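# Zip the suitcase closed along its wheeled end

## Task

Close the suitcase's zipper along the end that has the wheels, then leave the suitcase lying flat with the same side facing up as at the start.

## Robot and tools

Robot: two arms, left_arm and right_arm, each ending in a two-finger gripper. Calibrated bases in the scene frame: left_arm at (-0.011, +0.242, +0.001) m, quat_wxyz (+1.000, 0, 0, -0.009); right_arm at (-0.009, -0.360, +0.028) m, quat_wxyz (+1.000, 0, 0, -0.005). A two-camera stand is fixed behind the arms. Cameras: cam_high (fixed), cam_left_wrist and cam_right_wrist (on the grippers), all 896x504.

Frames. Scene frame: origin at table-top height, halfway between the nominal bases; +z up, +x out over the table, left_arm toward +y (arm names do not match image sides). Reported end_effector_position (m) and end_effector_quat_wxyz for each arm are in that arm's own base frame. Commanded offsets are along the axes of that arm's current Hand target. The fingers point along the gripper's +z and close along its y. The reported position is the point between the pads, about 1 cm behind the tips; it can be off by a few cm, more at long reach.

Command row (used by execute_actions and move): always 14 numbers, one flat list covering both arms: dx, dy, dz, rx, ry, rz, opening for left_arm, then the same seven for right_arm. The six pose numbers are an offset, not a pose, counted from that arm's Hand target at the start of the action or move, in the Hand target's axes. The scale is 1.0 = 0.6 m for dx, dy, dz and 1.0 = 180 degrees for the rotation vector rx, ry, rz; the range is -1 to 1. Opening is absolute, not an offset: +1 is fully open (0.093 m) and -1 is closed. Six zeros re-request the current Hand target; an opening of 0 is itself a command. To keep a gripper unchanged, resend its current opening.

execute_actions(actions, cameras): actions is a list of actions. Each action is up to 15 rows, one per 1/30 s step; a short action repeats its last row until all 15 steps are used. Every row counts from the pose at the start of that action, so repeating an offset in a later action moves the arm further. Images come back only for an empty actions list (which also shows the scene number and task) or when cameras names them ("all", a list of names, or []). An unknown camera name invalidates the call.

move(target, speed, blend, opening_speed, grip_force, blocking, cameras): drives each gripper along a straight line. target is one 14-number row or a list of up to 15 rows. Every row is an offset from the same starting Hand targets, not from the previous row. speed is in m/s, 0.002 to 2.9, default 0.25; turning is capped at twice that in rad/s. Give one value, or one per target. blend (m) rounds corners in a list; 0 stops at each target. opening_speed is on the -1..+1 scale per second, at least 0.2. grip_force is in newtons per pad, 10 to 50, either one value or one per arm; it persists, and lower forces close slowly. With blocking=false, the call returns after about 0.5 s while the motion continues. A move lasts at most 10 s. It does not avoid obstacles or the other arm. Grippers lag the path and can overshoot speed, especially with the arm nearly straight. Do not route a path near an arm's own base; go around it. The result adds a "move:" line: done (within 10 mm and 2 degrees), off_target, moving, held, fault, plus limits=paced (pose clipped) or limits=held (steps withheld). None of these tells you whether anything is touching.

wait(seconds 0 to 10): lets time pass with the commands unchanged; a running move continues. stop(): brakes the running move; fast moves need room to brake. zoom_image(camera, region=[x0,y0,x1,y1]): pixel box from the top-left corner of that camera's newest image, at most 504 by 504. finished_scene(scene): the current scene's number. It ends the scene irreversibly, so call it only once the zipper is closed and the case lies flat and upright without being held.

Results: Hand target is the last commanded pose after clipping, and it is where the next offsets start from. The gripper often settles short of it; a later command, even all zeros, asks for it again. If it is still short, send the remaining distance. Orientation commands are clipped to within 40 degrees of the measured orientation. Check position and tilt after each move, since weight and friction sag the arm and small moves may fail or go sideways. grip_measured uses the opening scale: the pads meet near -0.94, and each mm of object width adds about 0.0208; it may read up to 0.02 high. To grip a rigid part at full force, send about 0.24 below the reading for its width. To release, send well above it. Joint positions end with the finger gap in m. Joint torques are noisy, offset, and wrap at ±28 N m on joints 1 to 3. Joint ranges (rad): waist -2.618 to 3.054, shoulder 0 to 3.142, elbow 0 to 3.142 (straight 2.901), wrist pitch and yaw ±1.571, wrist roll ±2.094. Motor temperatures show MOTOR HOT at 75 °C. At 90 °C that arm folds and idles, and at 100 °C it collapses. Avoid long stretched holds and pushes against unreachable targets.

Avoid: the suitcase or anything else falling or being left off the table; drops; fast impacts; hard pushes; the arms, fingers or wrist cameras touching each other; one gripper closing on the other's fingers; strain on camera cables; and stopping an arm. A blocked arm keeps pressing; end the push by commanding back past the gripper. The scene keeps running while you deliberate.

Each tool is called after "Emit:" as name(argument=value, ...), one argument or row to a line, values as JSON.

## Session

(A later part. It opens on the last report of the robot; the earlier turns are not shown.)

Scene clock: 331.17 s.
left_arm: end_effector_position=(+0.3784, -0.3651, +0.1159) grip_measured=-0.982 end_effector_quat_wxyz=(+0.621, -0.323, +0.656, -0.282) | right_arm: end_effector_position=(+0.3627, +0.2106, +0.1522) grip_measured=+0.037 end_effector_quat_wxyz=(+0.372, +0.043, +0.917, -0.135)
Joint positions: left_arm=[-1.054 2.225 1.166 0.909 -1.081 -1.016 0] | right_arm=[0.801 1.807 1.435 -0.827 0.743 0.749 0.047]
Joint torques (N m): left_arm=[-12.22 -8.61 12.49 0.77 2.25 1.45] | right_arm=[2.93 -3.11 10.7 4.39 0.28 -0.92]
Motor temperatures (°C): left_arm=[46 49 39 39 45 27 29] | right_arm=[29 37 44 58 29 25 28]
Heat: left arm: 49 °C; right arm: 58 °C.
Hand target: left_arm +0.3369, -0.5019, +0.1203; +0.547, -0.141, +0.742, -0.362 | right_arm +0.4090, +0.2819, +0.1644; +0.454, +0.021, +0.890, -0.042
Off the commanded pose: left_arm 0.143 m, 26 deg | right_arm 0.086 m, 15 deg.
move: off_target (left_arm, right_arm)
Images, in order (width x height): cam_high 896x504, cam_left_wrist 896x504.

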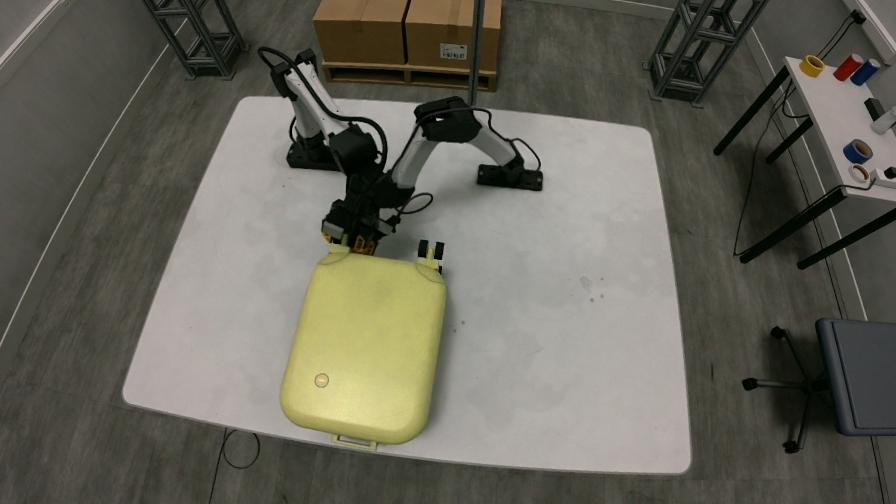

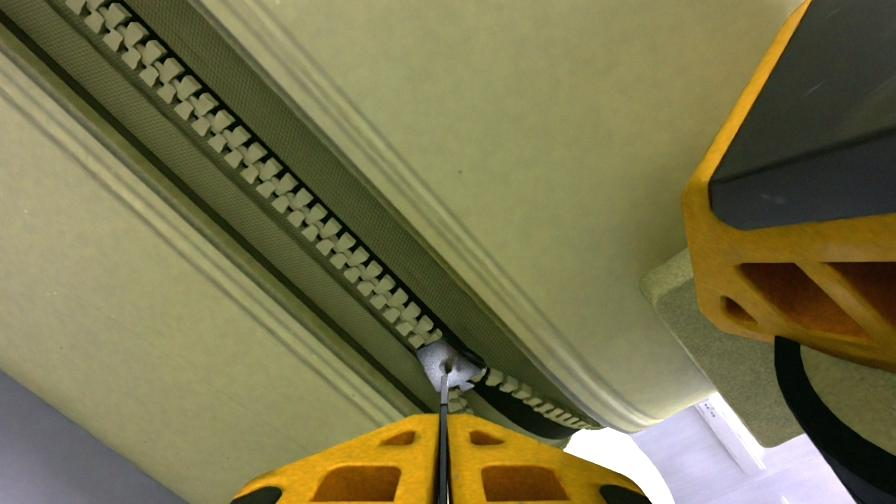

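Emit:
move(
  target=[-0.17, 0.1645, -0.0188, -0.095, -0.092, -0.019, -1, 0.0392, -0.1178, -0.0432, 0, 0, 0, -0.3],
  speed=0.15,
  cameras=["cam_left_wrist"],
)

Scene clock: 354.87 s.
left_arm: end_effector_position=(+0.3752, -0.3680, +0.1095) grip_measured=-0.982 end_effector_quat_wxyz=(+0.612, -0.312, +0.671, -0.279) | right_arm: end_effector_position=(+0.3592, +0.2010, +0.1433) grip_measured=+0.037 end_effector_quat_wxyz=(+0.408, +0.034, +0.907, -0.098)
Joint positions: left_arm=[-1.059 2.217 1.157 0.866 -1.058 -1.033 0] | right_arm=[0.786 1.689 1.212 -0.571 0.728 0.658 0.047]
Joint torques (N m): left_arm=[0.08 -9.25 5.63 1.53 -0.16 0.21] | right_arm=[0.13 -7.2 6.83 1.63 0.32 0.09]
Motor temperatures (°C): left_arm=[47 50 45 37 42 29 29] | right_arm=[29 38 49 62 28 26 29]
Heat: left arm: 50 °C; right arm: 62 °C.
Hand target: left_arm +0.3741, -0.3699, +0.1131; +0.614, -0.308, +0.671, -0.278 (not the last commanded pose) | right_arm +0.3594, +0.2044, +0.1480; +0.413, +0.034, +0.905, -0.094 (not the last commanded pose)
Off the commanded pose: left_arm 0.018 m, 6 deg | right_arm 0.027 m, 9 deg.
move: held (left_arm, right_arm; a check stopped the path); limits=held
pose unreachable (left arm): on one or more control steps of this call, first in action 0 (counted from 0), this arm could not follow its commanded pose, so it was not sent that pose on those steps. It may still have moved: this result reports where it is.
cause: moving toward the commanded pose would bring a part of the arm too close to another arm (this arm's wrist (the part past joint 4) and the right arm's wrist (the part past joint 5), 18 mm apart when this arm was first held).
pose unreachable (right arm): on one or more control steps of this call, first in action 0 (counted from 0), this arm could not follow its commanded pose, so it was not sent that pose on those steps. It may still have moved: this result reports where it is.
cause: moving toward the commanded pose would bring a part of the arm too close to another arm (this arm's wrist (the part past joint 5) and the left arm's wrist (the part past joint 4), along the way the arms are being sent, or toward where that arm still pushes).
Images, in order (width x height): cam_left_wrist 896x504.

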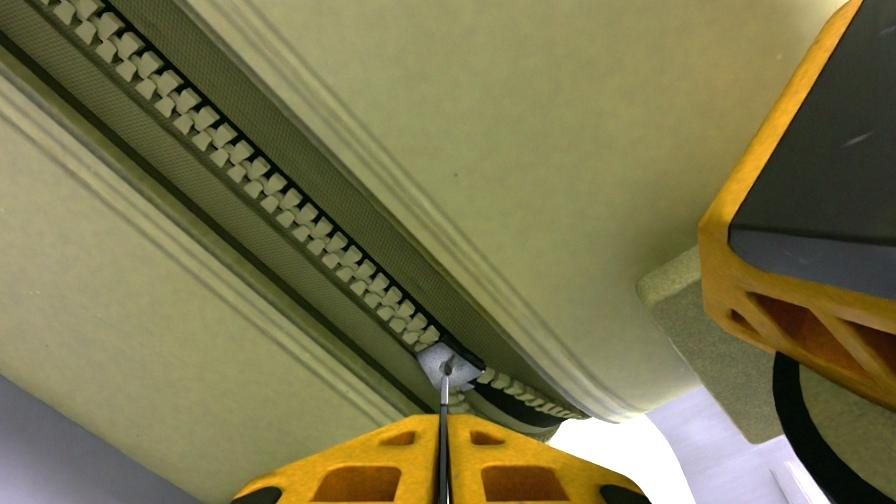

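Emit:
move(
  target=[
    [0, 0, 0, 0, 0, 0, -0.5, 0, 0, 0, 0, 0, 0, -0.3],
    [-0.0215, 0.0267, -0.0663, 0, 0, 0, -0.5, 0, 0, 0, 0, 0, 0, -0.3],
    [-0.2053, 0.0703, -0.207, 0, 0, 0, -0.5, 0, 0, 0, 0, 0, 0, -0.3],
  ],
  speed=[0.1, 0.1, 0.15],
  cameras=["cam_high", "cam_left_wrist"],
)

Scene clock: 369.33 s.
left_arm: end_effector_position=(+0.2560, -0.2542, +0.1639) grip_measured=-0.503 end_effector_quat_wxyz=(+0.611, -0.297, +0.680, -0.276) | right_arm: end_effector_position=(+0.3593, +0.2008, +0.1435) grip_measured=+0.037 end_effector_quat_wxyz=(+0.409, +0.034, +0.907, -0.099)
Joint positions: left_arm=[-1.234 1.553 0.543 0.721 -1.208 -1.107 0.021] | right_arm=[0.786 1.689 1.212 -0.571 0.729 0.657 0.047]
Joint torques (N m): left_arm=[-0.5 -6.86 5.56 1.25 -0.42 0.01] | right_arm=[0.29 -6.91 6.58 1.72 0.31 0.09]
Motor temperatures (°C): left_arm=[41 52 41 38 38 28 29] | right_arm=[29 40 46 53 28 26 29]
Heat: left arm: 52 °C; right arm: 53 °C.
Hand target: left_arm +0.2542, -0.2498, +0.1731; +0.614, -0.308, +0.671, -0.278 | right_arm +0.3594, +0.2044, +0.1480; +0.413, +0.034, +0.905, -0.094
Off the commanded pose: left_arm 0.010 m, 2 deg | right_arm 0.006 m, 1 deg.
move: done
Images, in order (width x height): cam_high 896x504, cam_left_wrist 896x504.

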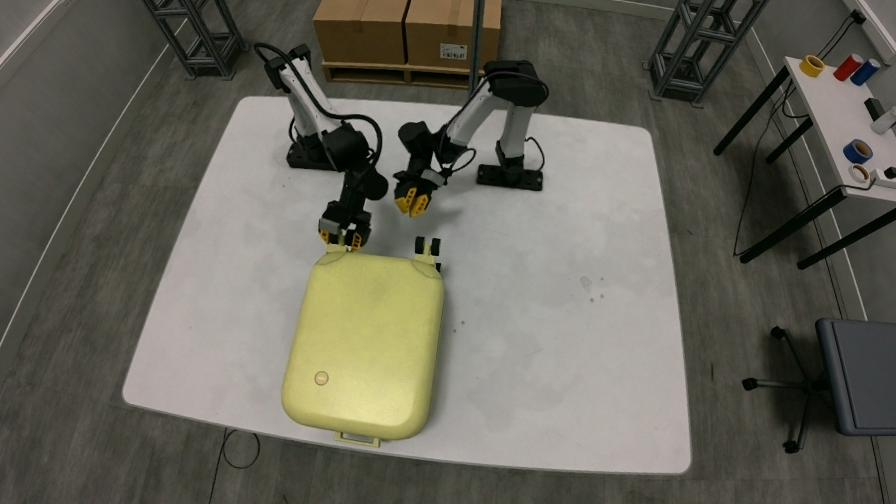

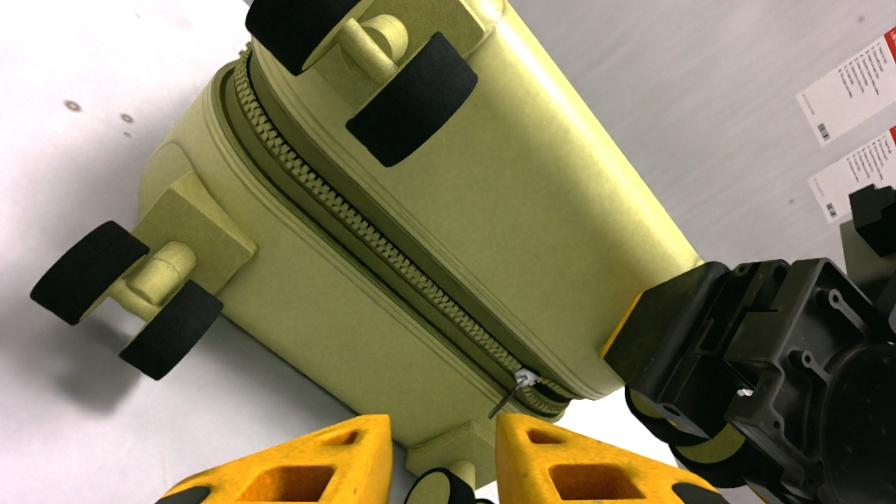

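Emit:
move(
  target=[
    [-0.1198, -0.0622, -0.0347, -0.0838, 0.1618, 0.2616, 0.7, 0, 0, 0, 0, 0, 0, 0.6],
    [-0.1528, -0.0502, 0.068, -0.0838, 0.1618, 0.2616, 0.7, -0.03, 0, -0.133, 0, 0, 0, 0.6],
  ],
  speed=[0.25, 0.2],
  opening_speed=0.8,
  cameras=["cam_left_wrist", "cam_right_wrist"],
)

Scene clock: 389.57 s.
left_arm: end_effector_position=(+0.2928, -0.1924, +0.2377) grip_measured=+0.698 end_effector_quat_wxyz=(+0.429, -0.006, +0.903, +0.031) | right_arm: end_effector_position=(+0.3357, +0.2166, +0.1647) grip_measured=+0.598 end_effector_quat_wxyz=(+0.405, +0.013, +0.909, -0.102)
Joint positions: left_arm=[-0.895 1.37 1.259 -0.854 -0.696 -0.682 0.079] | right_arm=[0.865 1.665 1.283 -0.725 0.754 0.707 0.074]
Joint torques (N m): left_arm=[0.77 -3.62 9.31 1.7 -0.31 0.17] | right_arm=[-0.5 -6.48 6.23 1.64 0.33 0.05]
Motor temperatures (°C): left_arm=[36 50 41 37 35 28 29] | right_arm=[29 42 44 48 28 25 29]
Heat: left arm: 50 °C; right arm: 48 °C.
Hand target: left_arm +0.3008, -0.2005, +0.2518; +0.446, -0.016, +0.895, +0.007 (not the last commanded pose) | right_arm +0.3374, +0.2182, +0.1650; +0.407, +0.015, +0.908, -0.097 (not the last commanded pose)
Off the commanded pose: left_arm 0.019 m, 4 deg | right_arm 0.054 m, 3 deg.
move: held (right_arm; a check stopped the path), off_target (left_arm; braked when a check withheld steps of right_arm); path passed 1 of 2 targets; limits=held
pose unreachable (right arm): on one or more control steps of this call, first in action 0 (counted from 0), this arm could not follow its commanded pose, so it was not sent that pose on those steps. It may still have moved: this result reports where it is.
cause: moving toward the commanded pose would bring a part of the arm too close to another arm (this arm's wrist (the part past joint 4) and the left arm's wrist (the part past joint 4), along the way the arms are being sent, or toward where that arm still pushes).
Images, in order (width x height): cam_left_wrist 896x504, cam_right_wrist 896x504.

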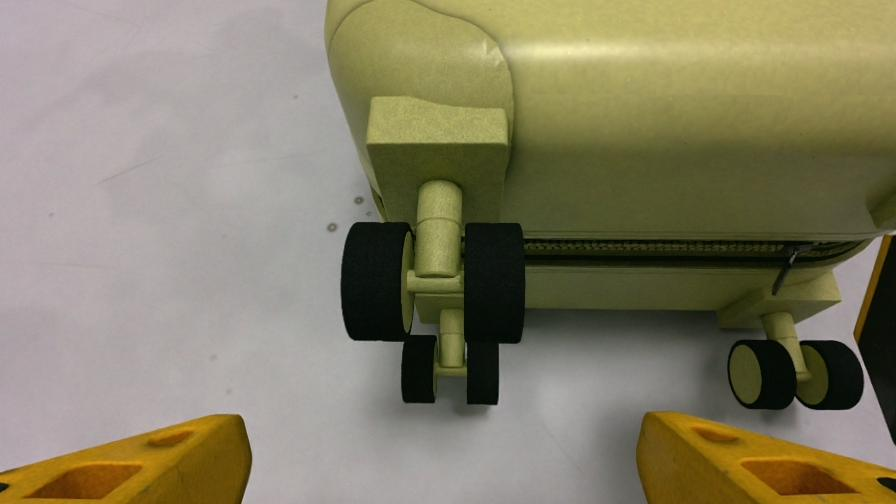

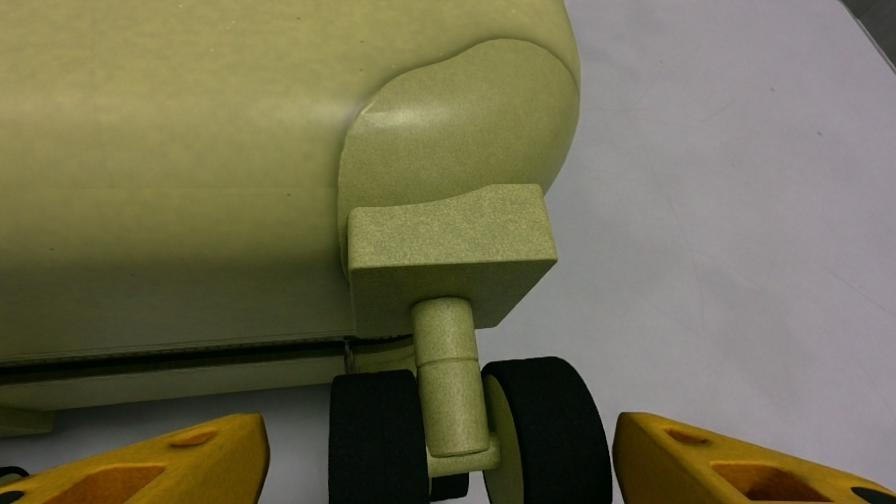

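Emit:
move(
  target=[0.0027, 0.0113, 0.0828, 0, 0, 0, 0.7, 0, 0, 0, 0, 0, 0, 0.6],
  speed=0.12,
  cameras=["cam_left_wrist"],
)

Scene clock: 398.70 s.
left_arm: end_effector_position=(+0.3103, -0.1865, +0.2307) grip_measured=+0.698 end_effector_quat_wxyz=(+0.430, -0.016, +0.902, +0.032) | right_arm: end_effector_position=(+0.3357, +0.2166, +0.1647) grip_measured=+0.598 end_effector_quat_wxyz=(+0.405, +0.013, +0.909, -0.102)
Joint positions: left_arm=[-0.835 1.389 1.238 -0.779 -0.672 -0.639 0.079] | right_arm=[0.865 1.665 1.283 -0.725 0.754 0.707 0.074]
Joint torques (N m): left_arm=[-0.32 -4.81 7.49 1.32 -0.38 0.06] | right_arm=[-0.46 -6.35 5.93 1.71 0.34 0.07]
Heat: left arm: 49 °C; right arm: 47 °C.
Hand target: left_arm +0.3105, -0.1869, +0.2375; +0.438, -0.021, +0.898, +0.025 (not the last commanded pose) | right_arm +0.3374, +0.2182, +0.1650; +0.407, +0.015, +0.908, -0.097
Off the commanded pose: left_arm 0.031 m, 3 deg | right_arm 0.002 m, 1 deg.
move: held (left_arm; a check stopped the path); limits=held
pose unreachable (left arm): on one or more control steps of this call, first in action 0 (counted from 0), this arm could not follow its commanded pose, so it was not sent that pose on those steps. It may still have moved: this result reports where it is.
cause: moving toward the commanded pose would bring a part of the arm too close to another arm (this arm's wrist (the part past joint 4) and the right arm's wrist (the part past joint 4), 13 mm apart when this arm was first held).
Images, in order (width x height): cam_left_wrist 896x504.

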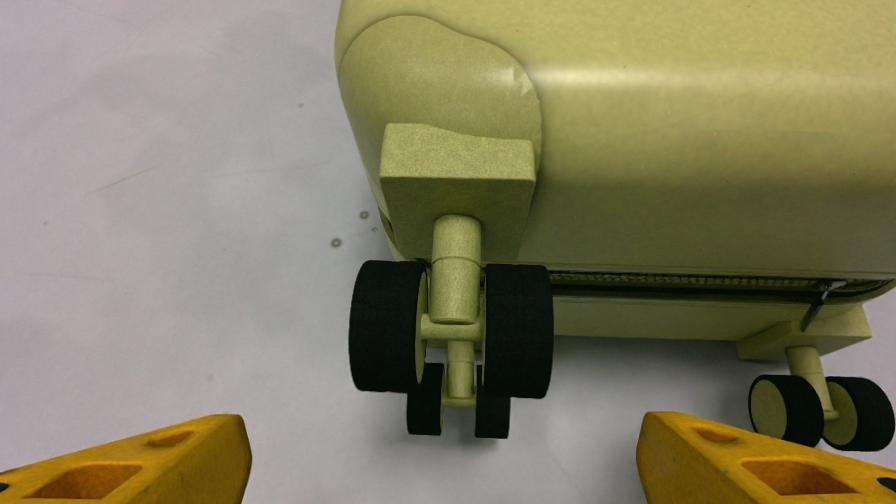

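Emit:
move(
  target=[
    [-0.04, 0.15, -0.06, 0, 0, 0, 0.7, 0, 0, 0, 0, 0, 0, 0.6],
    [-0.04, 0.15, -0.06, 0, 0, 0, 0.7, -0.04, -0.03, -0.11, 0, 0, 0, 0.6],
    [-0.04, 0.15, -0.06, 0, 0, 0, 0.7, -0.06, -0.27, -0.11, 0, 0, 0, 0.6],
  ],
  speed=[0.2, 0.15, 0.2],
  cameras=["cam_high"],
)

Scene clock: 408.73 s.
left_arm: end_effector_position=(+0.2931, -0.1023, +0.2763) grip_measured=+0.698 end_effector_quat_wxyz=(+0.436, -0.020, +0.899, +0.027) | right_arm: end_effector_position=(+0.2889, +0.0714, +0.2526) grip_measured=+0.598 end_effector_quat_wxyz=(+0.385, +0.007, +0.916, -0.113)
Joint positions: left_arm=[-0.614 1.128 1.217 -0.888 -0.53 -0.439 0.079] | right_arm=[0.562 1.168 1.212 -0.998 0.588 0.384 0.074]
Joint torques (N m): left_arm=[0.8 -2.92 7.51 1.39 -0.16 0.18] | right_arm=[-0.66 -3.14 6.04 2.47 0.11 -0.12]
Heat: left arm: 47 °C; right arm: 46 °C.
Hand target: left_arm +0.2916, -0.0990, +0.2810; +0.438, -0.021, +0.898, +0.025 | right_arm +0.2956, +0.0736, +0.2610; +0.407, +0.015, +0.908, -0.097
Off the commanded pose: left_arm 0.006 m, 0 deg | right_arm 0.011 m, 3 deg.
move: off_target (right_arm)
Images, in order (width x height): cam_high 896x504.

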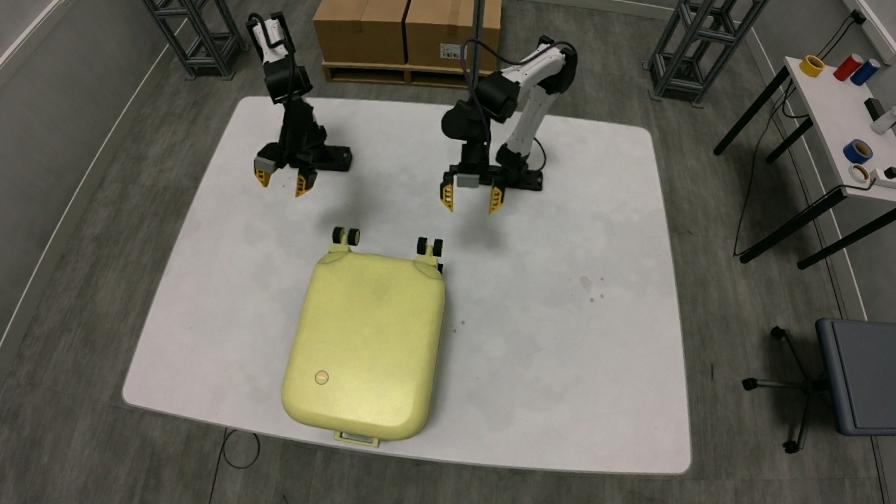

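Emit:
move(
  target=[
    [0.0347, -0.1685, 0.0322, 0, 0, 0, 0.7, 0.1652, 0.189, -0.003, 0.0069, -0.2167, -0.135, -0.5],
    [0.0598, -0.1737, 0.119, 0, 0, 0, 0.7, 0.1722, 0.3165, 0.1183, 0.0069, -0.2167, -0.135, -0.5],
  ],
  speed=[0.25, 0.2],
  cameras=["cam_left_wrist", "cam_right_wrist"],
)

Scene clock: 446.00 s.
left_arm: end_effector_position=(+0.3259, -0.1943, +0.2017) grip_measured=+0.698 end_effector_quat_wxyz=(+0.427, -0.017, +0.903, +0.040) | right_arm: end_effector_position=(+0.2952, +0.2350, +0.0965) grip_measured=-0.498 end_effector_quat_wxyz=(+0.636, -0.221, +0.710, -0.207)
Joint positions: left_arm=[-0.816 1.459 1.187 -0.665 -0.668 -0.626 0.079] | right_arm=[1.077 1.887 0.463 1.198 1.08 -0.417 0.021]
Joint torques (N m): left_arm=[0.68 -4.52 6.79 1.77 -0.27 0.18] | right_arm=[-0.58 -5.44 4.92 2.96 -0.07 -0.05]
Motor temperatures (°C): left_arm=[32 44 41 38 33 27 29] | right_arm=[28 40 42 50 28 25 27]
Heat: left arm: 44 °C; right arm: 50 °C.
Hand target: left_arm +0.3319, -0.1990, +0.2060; +0.438, -0.021, +0.898, +0.025 | right_arm +0.2990, +0.2412, +0.1072; +0.655, -0.201, +0.703, -0.188
Off the commanded pose: left_arm 0.009 m, 2 deg | right_arm 0.013 m, 4 deg.
move: off_target (right_arm)
Images, in order (width x height): cam_left_wrist 896x504, cam_right_wrist 896x504.

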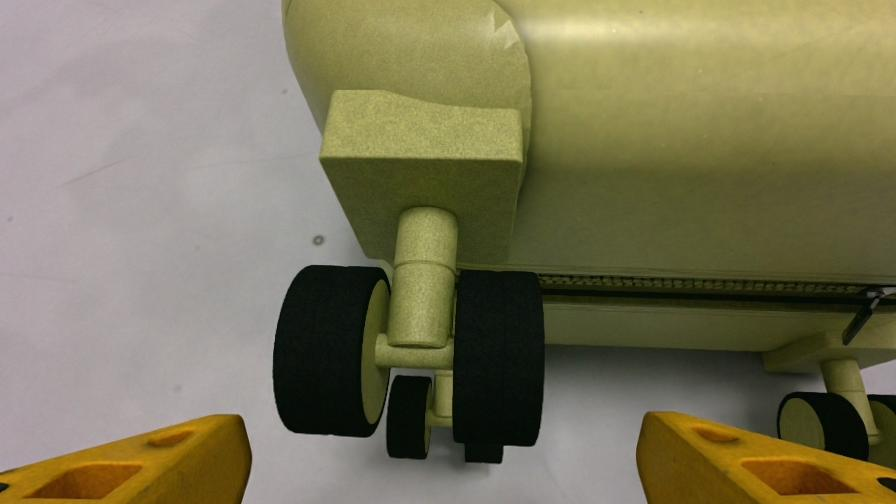

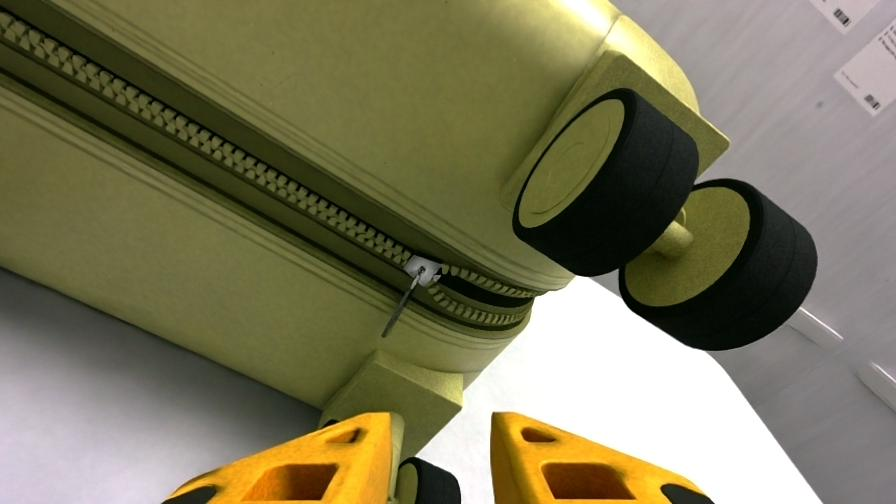

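Emit:
move(
  target=[0, 0.018, 0.012, 0, 0, 0, 0.7, 0.0185, 0.022, 0.067, 0, 0, 0, -0.5],
  speed=0.12,
  cameras=["cam_left_wrist", "cam_right_wrist"],
)

Scene clock: 470.63 s.
left_arm: end_effector_position=(+0.3323, -0.1839, +0.1902) grip_measured=+0.698 end_effector_quat_wxyz=(+0.419, -0.014, +0.906, +0.047) | right_arm: end_effector_position=(+0.3318, +0.2414, +0.0757) grip_measured=-0.498 end_effector_quat_wxyz=(+0.633, -0.223, +0.712, -0.205)
Joint positions: left_arm=[-0.775 1.459 1.149 -0.625 -0.644 -0.588 0.079] | right_arm=[0.976 2.042 0.559 1.279 0.976 -0.446 0.021]
Joint torques (N m): left_arm=[0.65 -6.24 6.69 1.79 -0.26 0.17] | right_arm=[-0.54 -5.82 4.98 3.12 -0.06 0.01]
Heat: left arm: 44 °C; right arm: 54 °C.
Hand target: left_arm +0.3369, -0.1878, +0.2019; +0.438, -0.021, +0.898, +0.025 | right_arm +0.3380, +0.2465, +0.0880; +0.655, -0.201, +0.703, -0.188
Off the commanded pose: left_arm 0.013 m, 3 deg | right_arm 0.015 m, 4 deg.
move: off_target (left_arm, right_arm)
Images, in order (width x height): cam_left_wrist 896x504, cam_right_wrist 896x504.

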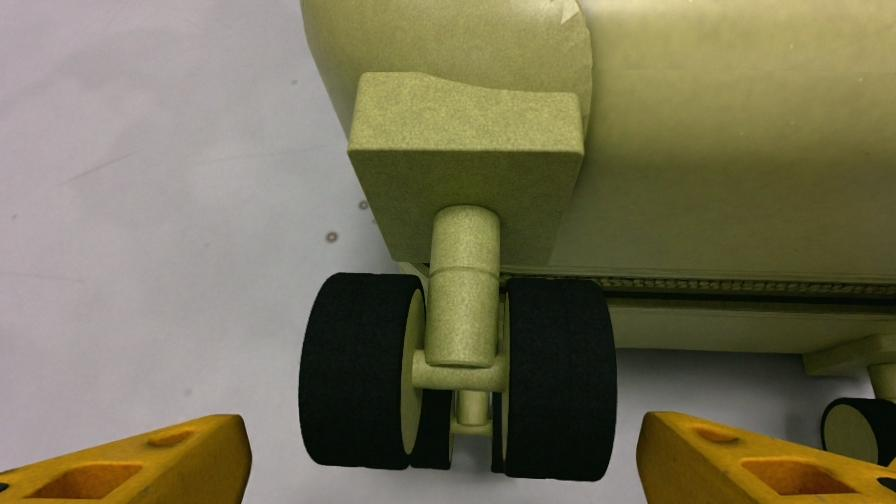

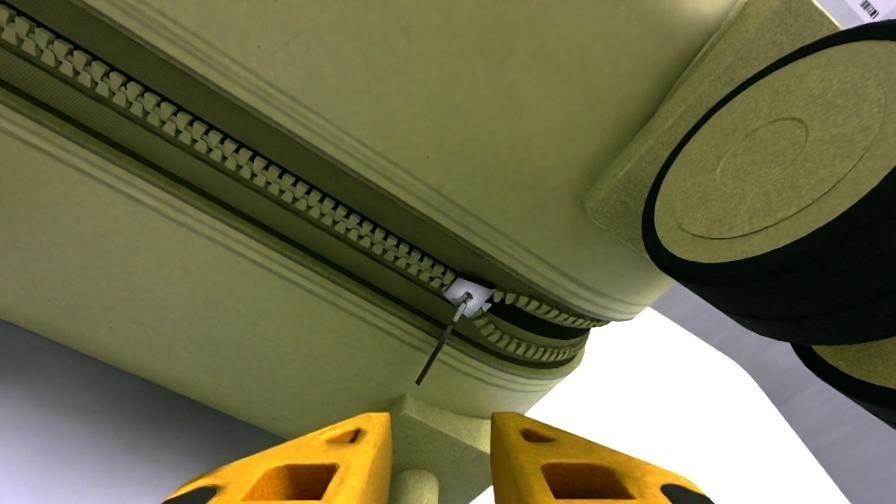

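Emit:
move(
  target=[
    [-0.006, -0.004, 0.045, 0, 0, 0, 0.7, 0.0192, 0.01, 0.0733, 0, 0, 0, -0.5],
    [-0.006, -0.004, 0.045, 0, 0, 0, -0.3, 0.0192, 0.01, 0.0733, 0, 0, 0, -0.5],
  ],
  speed=0.1,
  opening_speed=0.8,
  cameras=["cam_left_wrist", "cam_right_wrist"],
)

Scene clock: 484.13 s.
left_arm: end_effector_position=(+0.3538, -0.1855, +0.1836) grip_measured=+0.057 end_effector_quat_wxyz=(+0.425, -0.016, +0.905, +0.036) | right_arm: end_effector_position=(+0.3743, +0.2418, +0.0592) grip_measured=-0.498 end_effector_quat_wxyz=(+0.632, -0.222, +0.715, -0.202)
Joint positions: left_arm=[-0.724 1.504 1.149 -0.529 -0.602 -0.537 0.048] | right_arm=[0.865 2.163 0.672 1.305 0.866 -0.469 0.021]
Joint torques (N m): left_arm=[0.64 -4.77 6.67 1.86 -0.28 0.17] | right_arm=[-0.79 -6.75 4.86 3.15 -0.12 -0.03]
Heat: left arm: 45 °C; right arm: 53 °C.
Hand target: left_arm +0.3604, -0.1884, +0.1880; +0.438, -0.021, +0.898, +0.025 | right_arm +0.3810, +0.2455, +0.0720; +0.655, -0.201, +0.703, -0.188
Off the commanded pose: left_arm 0.009 m, 2 deg | right_arm 0.015 m, 4 deg.
move: off_target (right_arm)
Images, in order (width x height): cam_left_wrist 896x504, cam_right_wrist 896x504.

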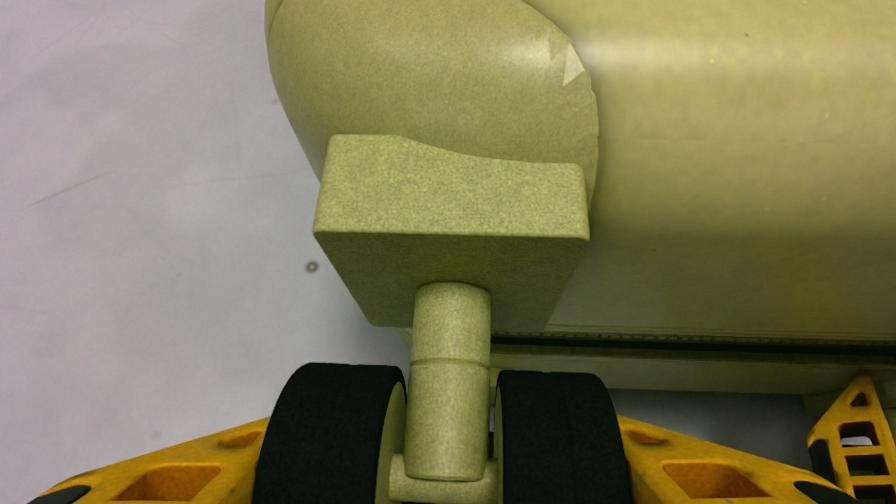

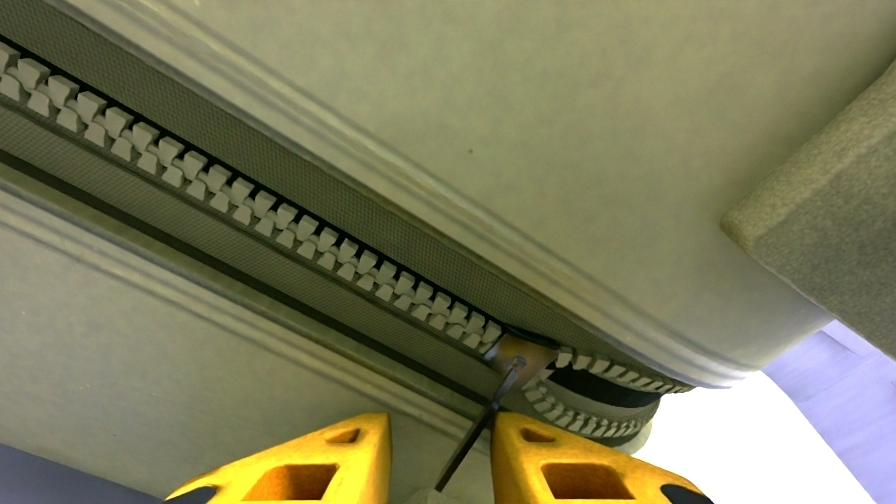

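Emit:
move(
  target=[
    [0, 0, 0, 0, 0, 0, -0.3, -0.003, -0.014, 0.005, 0, 0, 0, -0.5],
    [0, 0, 0, 0, 0, 0, -0.3, -0.003, -0.014, 0.005, 0, 0, 0, -1],
  ],
  speed=0.1,
  cameras=["cam_right_wrist"],
)

Scene clock: 491.00 s.
left_arm: end_effector_position=(+0.3560, -0.1848, +0.1840) grip_measured=+0.050 end_effector_quat_wxyz=(+0.426, -0.018, +0.904, +0.034) | right_arm: end_effector_position=(+0.3783, +0.2319, +0.0595) grip_measured=-0.985 end_effector_quat_wxyz=(+0.630, -0.214, +0.716, -0.211)
Joint positions: left_arm=[-0.718 1.505 1.149 -0.52 -0.599 -0.534 0.048] | right_arm=[0.844 2.163 0.664 1.317 0.869 -0.474 0]
Joint torques (N m): left_arm=[0.54 -4.97 6.67 1.77 -0.31 0.14] | right_arm=[-0.4 -8.98 4.33 2.86 -0.29 0.02]
Heat: left arm: 44 °C; right arm: 54 °C.
Hand target: left_arm +0.3604, -0.1884, +0.1880; +0.438, -0.021, +0.898, +0.025 | right_arm +0.3844, +0.2393, +0.0777; +0.655, -0.201, +0.703, -0.188
Off the commanded pose: left_arm 0.007 m, 2 deg | right_arm 0.021 m, 4 deg.
move: off_target (right_arm); target 2's new opening was sent with right_arm's hand 0.021 m and 4 deg from that target
Images, in order (width x height): cam_right_wrist 896x504.

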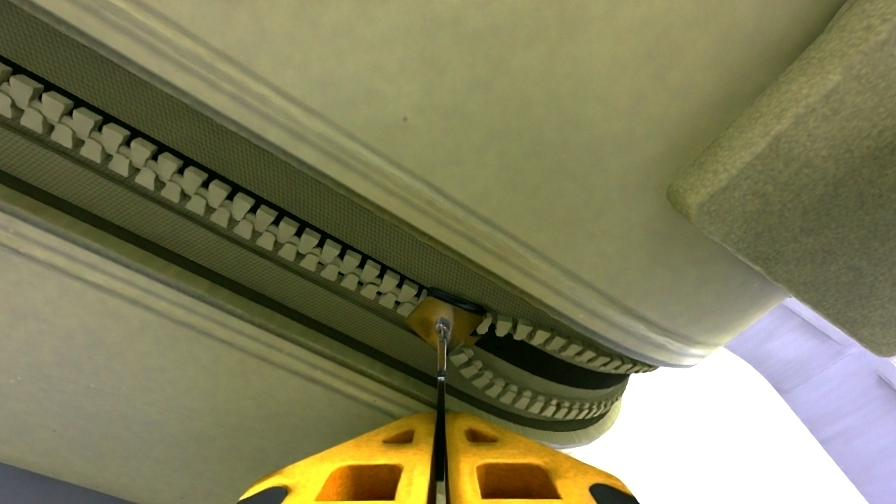

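Emit:
move(
  target=[0.0018, 0.0835, 0.001, 0, 0, 0, -0.3, 0.0527, -0.085, 0.0025, 0.038, 0.023, -0.125, -1],
  speed=0.12,
)

Emit:
move(
  target=[0, 0.05, 0, 0, 0, 0, -0.3, 0.045, -0.042, 0.007, 0, 0, 0, -1],
  speed=0.12,
)

Emit:
move(
  target=[0, 0.03, 0, 0, 0, 0, -0.3, 0.0555, -0.0355, 0.0108, 0, 0, 0, -1],
  speed=0.12,
  cameras=["cam_right_wrist"],
)

Scene clock: 505.80 s.
left_arm: end_effector_position=(+0.3621, -0.1667, +0.1836) grip_measured=+0.048 end_effector_quat_wxyz=(+0.441, +0.015, +0.897, +0.013) | right_arm: end_effector_position=(+0.3723, +0.2372, +0.0638) grip_measured=-0.986 end_effector_quat_wxyz=(+0.602, -0.368, +0.648, -0.288)
Joint positions: left_arm=[-0.635 1.424 1.037 -0.382 -0.5 -0.387 0.048] | right_arm=[0.832 2.14 0.608 1.382 0.755 -0.859 0]
Joint torques (N m): left_arm=[3.41 -8.77 5.12 1.06 -0.36 -0.22] | right_arm=[-5.3 -7.21 0.59 3.57 1.31 -0.28]
Motor temperatures (°C): left_arm=[31 44 40 39 31 27 30] | right_arm=[28 48 38 54 28 25 27]
Heat: left arm: 44 °C; right arm: 54 °C.
Hand target: left_arm +0.3572, -0.1384, +0.1881; +0.438, -0.021, +0.898, +0.025 | right_arm +0.3858, +0.1793, +0.0778; +0.591, -0.288, +0.661, -0.360
Off the commanded pose: left_arm 0.029 m, 4 deg | right_arm 0.061 m, 13 deg.
move: off_target (left_arm, right_arm)

Scene clock: 507.17 s.
left_arm: end_effector_position=(+0.3625, -0.1581, +0.1822) grip_measured=+0.048 end_effector_quat_wxyz=(+0.442, +0.036, +0.896, -0.016) | right_arm: end_effector_position=(+0.3629, +0.2377, +0.0653) grip_measured=-0.986 end_effector_quat_wxyz=(+0.612, -0.419, +0.629, -0.234)
Joint positions: left_arm=[-0.572 1.372 0.977 -0.323 -0.386 -0.315 0.048] | right_arm=[0.787 2.07 0.517 1.385 0.559 -0.863 0]
Joint torques (N m): left_arm=[5.33 -9.69 5.31 0.77 -0.79 -0.25] | right_arm=[-7.41 -6.94 -0.32 3.95 2.49 -0.05]
Heat: left arm: 44 °C; right arm: 54 °C.
Hand target: left_arm +0.3554, -0.1085, +0.1889; +0.438, -0.021, +0.898, +0.025 | right_arm +0.3852, +0.1425, +0.0827; +0.591, -0.288, +0.661, -0.360
Off the commanded pose: left_arm 0.051 m, 8 deg | right_arm 0.099 m, 21 deg.
move: off_target (left_arm, right_arm)

Scene clock: 508.37 s.
left_arm: end_effector_position=(+0.3640, -0.1489, +0.1821) grip_measured=+0.048 end_effector_quat_wxyz=(+0.443, +0.047, +0.895, -0.030) | right_arm: end_effector_position=(+0.3663, +0.1986, +0.0650) grip_measured=-0.986 end_effector_quat_wxyz=(+0.590, -0.457, +0.613, -0.257)
Joint positions: left_arm=[-0.522 1.343 0.947 -0.296 -0.316 -0.267 0.048] | right_arm=[0.666 2.002 0.421 1.392 0.43 -0.972 0]
Joint torques (N m): left_arm=[5.94 -10.19 5.42 0.65 -1.01 -0.28] | right_arm=[-8.47 -3.52 -1.21 4.69 2.36 0.9]
Motor temperatures (°C): left_arm=[31 44 40 39 31 27 30] | right_arm=[29 48 38 55 29 25 27]
Heat: left arm: 44 °C; right arm: 55 °C.
Hand target: left_arm +0.3544, -0.0905, +0.1894; +0.438, -0.021, +0.898, +0.025 | right_arm +0.3862, +0.1025, +0.0807; +0.591, -0.288, +0.661, -0.360
Off the commanded pose: left_arm 0.060 m, 10 deg | right_arm 0.099 m, 23 deg.
joint sent to its limit (right arm) — joint 4 (wrist pitch), upper limit. The joint targets are off in position and orientation.
move: off_target (left_arm, right_arm)
Images, in order (width x height): cam_right_wrist 896x504.

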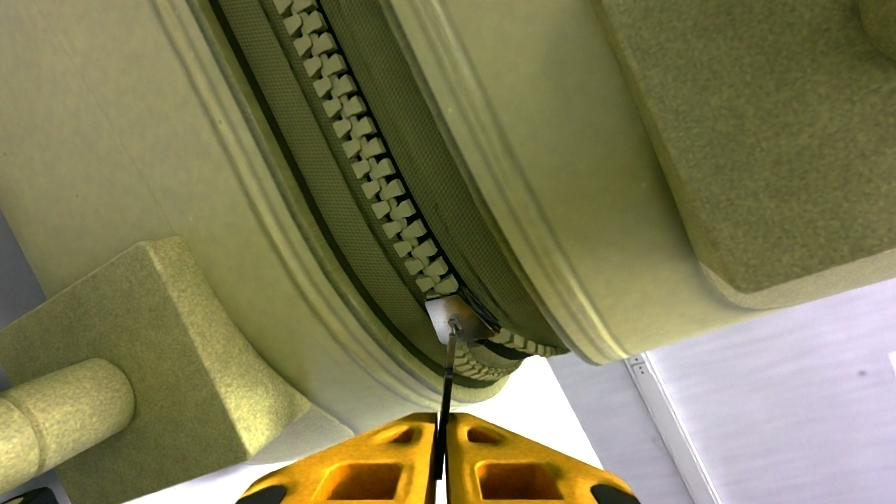

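Emit:
move(
  target=[0, 0.02, 0, 0, 0, 0, -0.3, 0.041, -0.0235, 0.0167, 0, 0, 0, -1],
  speed=0.12,
)

Emit:
move(
  target=[0, 0, 0, 0, 0, 0, -0.3, 0.041, -0.0235, 0.0167, 0, 0, 0, -1],
  speed=0.12,
  cameras=["cam_right_wrist"],
)

Scene clock: 513.83 s.
left_arm: end_effector_position=(+0.3633, -0.1486, +0.1817) grip_measured=+0.048 end_effector_quat_wxyz=(+0.444, +0.051, +0.894, -0.042) | right_arm: end_effector_position=(+0.3666, +0.1964, +0.0649) grip_measured=-0.986 end_effector_quat_wxyz=(+0.596, -0.504, +0.582, -0.228)
Joint positions: left_arm=[-0.508 1.33 0.93 -0.277 -0.282 -0.258 0.048] | right_arm=[0.586 1.976 0.391 1.392 0.235 -1.034 0]
Joint torques (N m): left_arm=[7.64 -10.8 5.55 0.52 -1.06 -0.13] | right_arm=[-10.29 -3.81 -2.92 4.67 2.98 1.43]
Motor temperatures (°C): left_arm=[32 45 39 38 32 27 30] | right_arm=[30 46 37 58 32 26 27]
Heat: left arm: 45 °C; right arm: 58 °C.
Hand target: left_arm +0.3536, -0.0785, +0.1897; +0.438, -0.021, +0.898, +0.025 | right_arm +0.3921, +0.0731, +0.0777; +0.591, -0.288, +0.661, -0.360
Off the commanded pose: left_arm 0.071 m, 11 deg | right_arm 0.127 m, 30 deg.
joint sent to its limit (right arm) — joint 4 (wrist pitch), upper limit. The joint targets are off in position and orientation.
move: off_target (left_arm, right_arm)

Scene clock: 515.40 s.
left_arm: end_effector_position=(+0.3605, -0.1508, +0.1816) grip_measured=+0.048 end_effector_quat_wxyz=(+0.440, +0.060, +0.895, -0.048) | right_arm: end_effector_position=(+0.3596, +0.1857, +0.0664) grip_measured=-0.986 end_effector_quat_wxyz=(+0.605, -0.547, +0.548, -0.187)
Joint positions: left_arm=[-0.508 1.323 0.928 -0.286 -0.262 -0.249 0.048] | right_arm=[0.471 1.928 0.336 1.392 -0.013 -1.087 0]
Joint torques (N m): left_arm=[7.54 -10.4 5.61 0.6 -1.26 -0.21] | right_arm=[-11.48 -3.18 -3.38 4.62 3.68 1.7]
Motor temperatures (°C): left_arm=[32 46 39 38 32 27 30] | right_arm=[31 46 37 59 33 26 27]
Heat: left arm: 46 °C; right arm: 59 °C.
Hand target: left_arm +0.3536, -0.0785, +0.1897; +0.438, -0.021, +0.898, +0.025 | right_arm +0.3981, +0.0438, +0.0747; +0.591, -0.288, +0.661, -0.360
Off the commanded pose: left_arm 0.073 m, 13 deg | right_arm 0.147 m, 38 deg.
joint sent to its limit (right arm) — joint 4 (wrist pitch), upper limit. The joint targets are off in position and orientation.
move: off_target (left_arm, right_arm)
Images, in order (width x height): cam_right_wrist 896x504.

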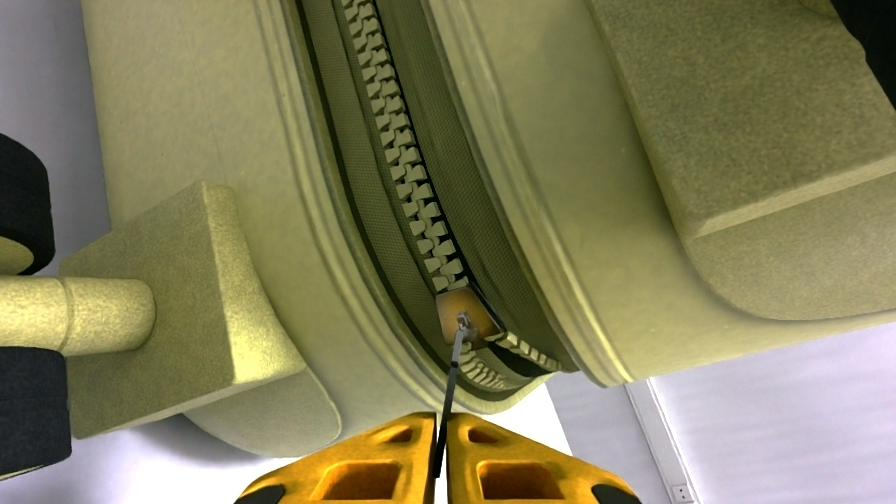

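Emit:
move(
  target=[0, 0.01, 0, 0, 0, 0, -0.3, 0.041, -0.0235, 0.0167, 0, 0, 0, -1],
  speed=0.12,
  cameras=["cam_high", "cam_right_wrist"],
)

Scene clock: 521.33 s.
left_arm: end_effector_position=(+0.3494, -0.1546, +0.1806) grip_measured=+0.048 end_effector_quat_wxyz=(+0.431, +0.098, +0.895, -0.062) | right_arm: end_effector_position=(+0.3695, +0.1414, +0.0667) grip_measured=-0.986 end_effector_quat_wxyz=(+0.611, -0.494, +0.598, -0.155)
Joint positions: left_arm=[-0.502 1.284 0.905 -0.305 -0.194 -0.191 0.048] | right_arm=[0.312 1.904 0.304 1.392 -0.127 -0.966 0]
Joint torques (N m): left_arm=[8.34 -9.17 5.93 0.81 -1.71 -0.64] | right_arm=[-10.41 -1.21 -1.1 4.65 3.66 0.41]
Motor temperatures (°C): left_arm=[33 46 39 37 32 27 30] | right_arm=[34 45 37 62 38 27 27]
Heat: left arm: 46 °C; right arm: 62 °C.
Hand target: left_arm +0.3533, -0.0725, +0.1899; +0.438, -0.021, +0.898, +0.025 | right_arm +0.4041, +0.0145, +0.0717; +0.591, -0.288, +0.661, -0.360
Off the commanded pose: left_arm 0.083 m, 17 deg | right_arm 0.132 m, 34 deg.
joint sent to its limit (right arm) — joint 4 (wrist pitch), upper limit. The joint targets are off in position and orientation.
move: off_target (left_arm, right_arm)
Images, in order (width x height): cam_high 896x504, cam_right_wrist 896x504.

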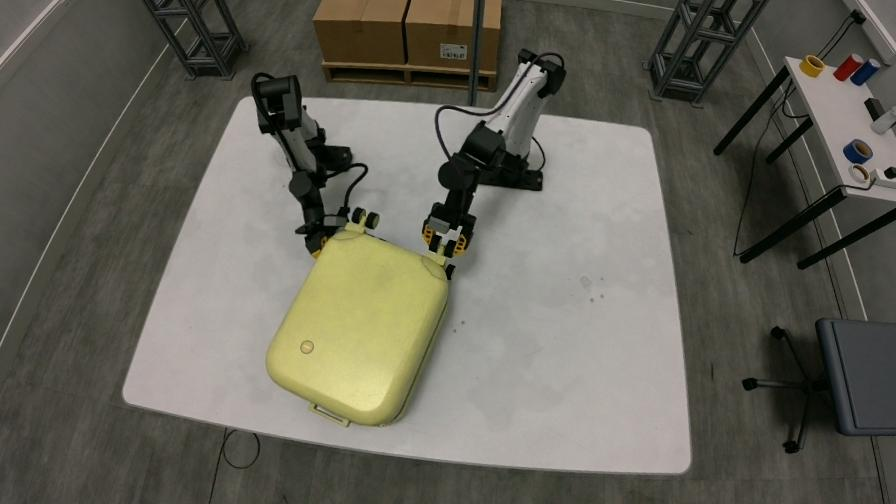

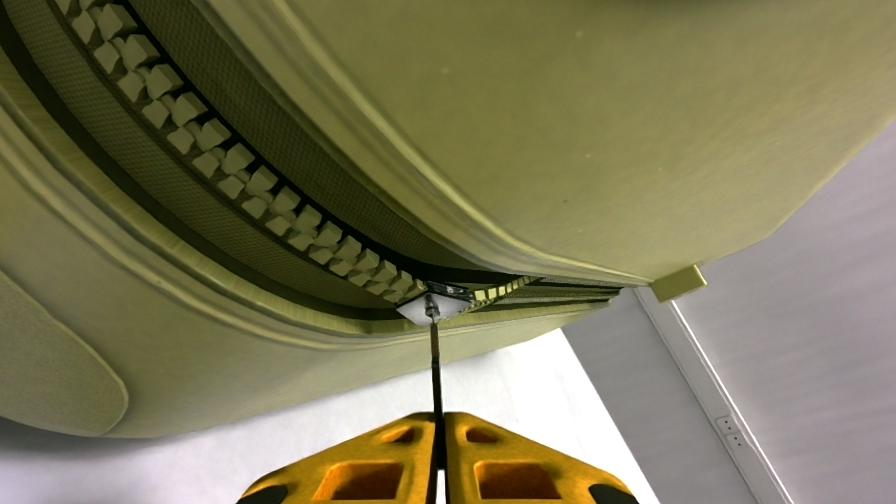

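Emit:
move(
  target=[
    [0.0045, -0.1198, -0.0057, 0.083, -0.003, 0.065, -0.3, -0.1705, 0.1113, -0.0805, -0.105, -0.15, -0.007, -1],
    [0.0045, -0.1198, -0.0057, 0.083, -0.003, 0.065, -0.3, -0.1705, 0.1113, -0.0805, -0.105, -0.15, -0.007, -0.5],
    [0.0045, -0.1198, -0.0057, 0.083, -0.003, 0.065, -0.3, -0.1258, 0.0513, -0.1907, -0.105, -0.15, -0.007, -0.5],
    [0.0045, -0.1198, -0.0057, 0.083, -0.003, 0.065, -0.3, 0.0537, -0.1438, -0.262, -0.2911, 0.3339, 0.1654, -0.5],
  ],
  speed=[0.2, 0.2, 0.25, 0.3],
)

Scene clock: 556.87 s.
left_arm: end_effector_position=(+0.3485, -0.1551, +0.1812) grip_measured=+0.048 end_effector_quat_wxyz=(+0.431, +0.127, +0.891, -0.067) | right_arm: end_effector_position=(+0.2390, -0.0424, +0.1233) grip_measured=-0.502 end_effector_quat_wxyz=(+0.083, -0.134, +0.987, +0.003)
Joint positions: left_arm=[-0.483 1.275 0.899 -0.3 -0.147 -0.129 0.048] | right_arm=[-0.219 1.315 1.049 -1.151 -0.062 -0.484 0.021]
Joint torques (N m): left_arm=[1.52 -3.82 9.1 1.5 -0.27 0.36] | right_arm=[-0.46 -2.84 8.18 0.72 -0.24 0.2]
Motor temperatures (°C): left_arm=[35 48 39 37 33 28 31] | right_arm=[38 40 36 68 46 26 27]
Heat: left arm: 48 °C; right arm: 68 °C.
Hand target: left_arm +0.3532, -0.1445, +0.1880; +0.436, +0.127, +0.889, -0.047 | right_arm +0.2403, -0.0397, +0.1302; +0.085, -0.130, +0.988, +0.012
Off the commanded pose: left_arm 0.013 m, 2 deg | right_arm 0.007 m, 1 deg.
move: off_target (left_arm); target 2's new opening was sent with right_arm's hand 0.021 m and 11 deg from that target

Emit:
move(
  target=[
    [0, 0, 0, 0, 0, 0, 0.7, 0, 0, 0, 0, 0, 0, -0.5],
    [-0.0262, 0.001, -0.1202, 0, 0, 0, 0.7, 0, 0, 0, 0, 0, 0, -0.5],
    [-0.0137, -0.339, -0.1515, 0, 0, 0, 0.7, 0, 0, 0, 0, 0, 0, -0.5],
  ],
  speed=[0.15, 0.2, 0.25],
  cameras=["cam_left_wrist"],
)

Scene clock: 573.13 s.
left_arm: end_effector_position=(+0.2287, -0.3226, +0.2302) grip_measured=+0.698 end_effector_quat_wxyz=(+0.422, +0.147, +0.894, -0.042) | right_arm: end_effector_position=(+0.2387, -0.0424, +0.1233) grip_measured=-0.502 end_effector_quat_wxyz=(+0.082, -0.134, +0.988, +0.003)
Joint positions: left_arm=[-1.226 1.548 1.394 -0.817 -0.682 -0.682 0.079] | right_arm=[-0.219 1.315 1.049 -1.153 -0.062 -0.484 0.021]
Joint torques (N m): left_arm=[0.1 -4.67 10.58 1.13 -0.63 -0.09] | right_arm=[-0.72 -2.76 8.17 0.69 -0.27 0.23]
Motor temperatures (°C): left_arm=[34 46 40 38 32 27 30] | right_arm=[35 39 38 57 39 26 27]
Heat: left arm: 46 °C; right arm: 57 °C.
Hand target: left_arm +0.2341, -0.3242, +0.2448; +0.436, +0.127, +0.889, -0.047 | right_arm +0.2403, -0.0397, +0.1302; +0.085, -0.130, +0.988, +0.012
Off the commanded pose: left_arm 0.016 m, 3 deg | right_arm 0.008 m, 1 deg.
move: off_target (left_arm)
Images, in order (width x height): cam_left_wrist 896x504.

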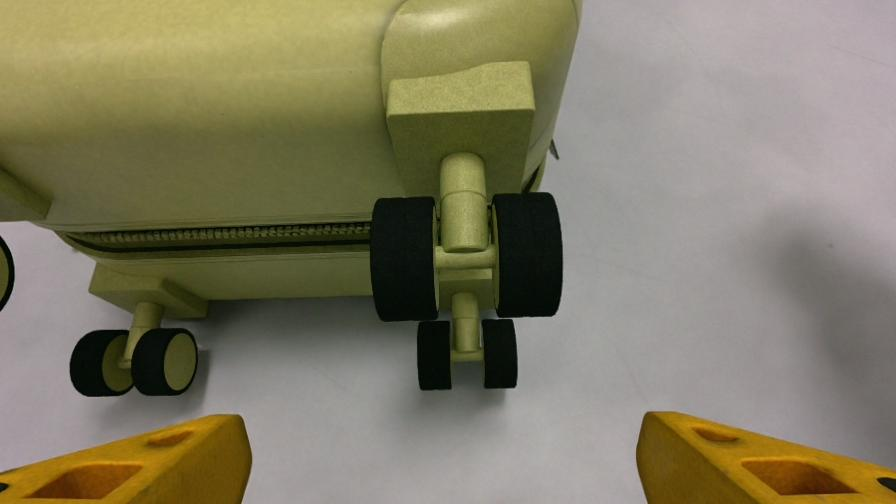

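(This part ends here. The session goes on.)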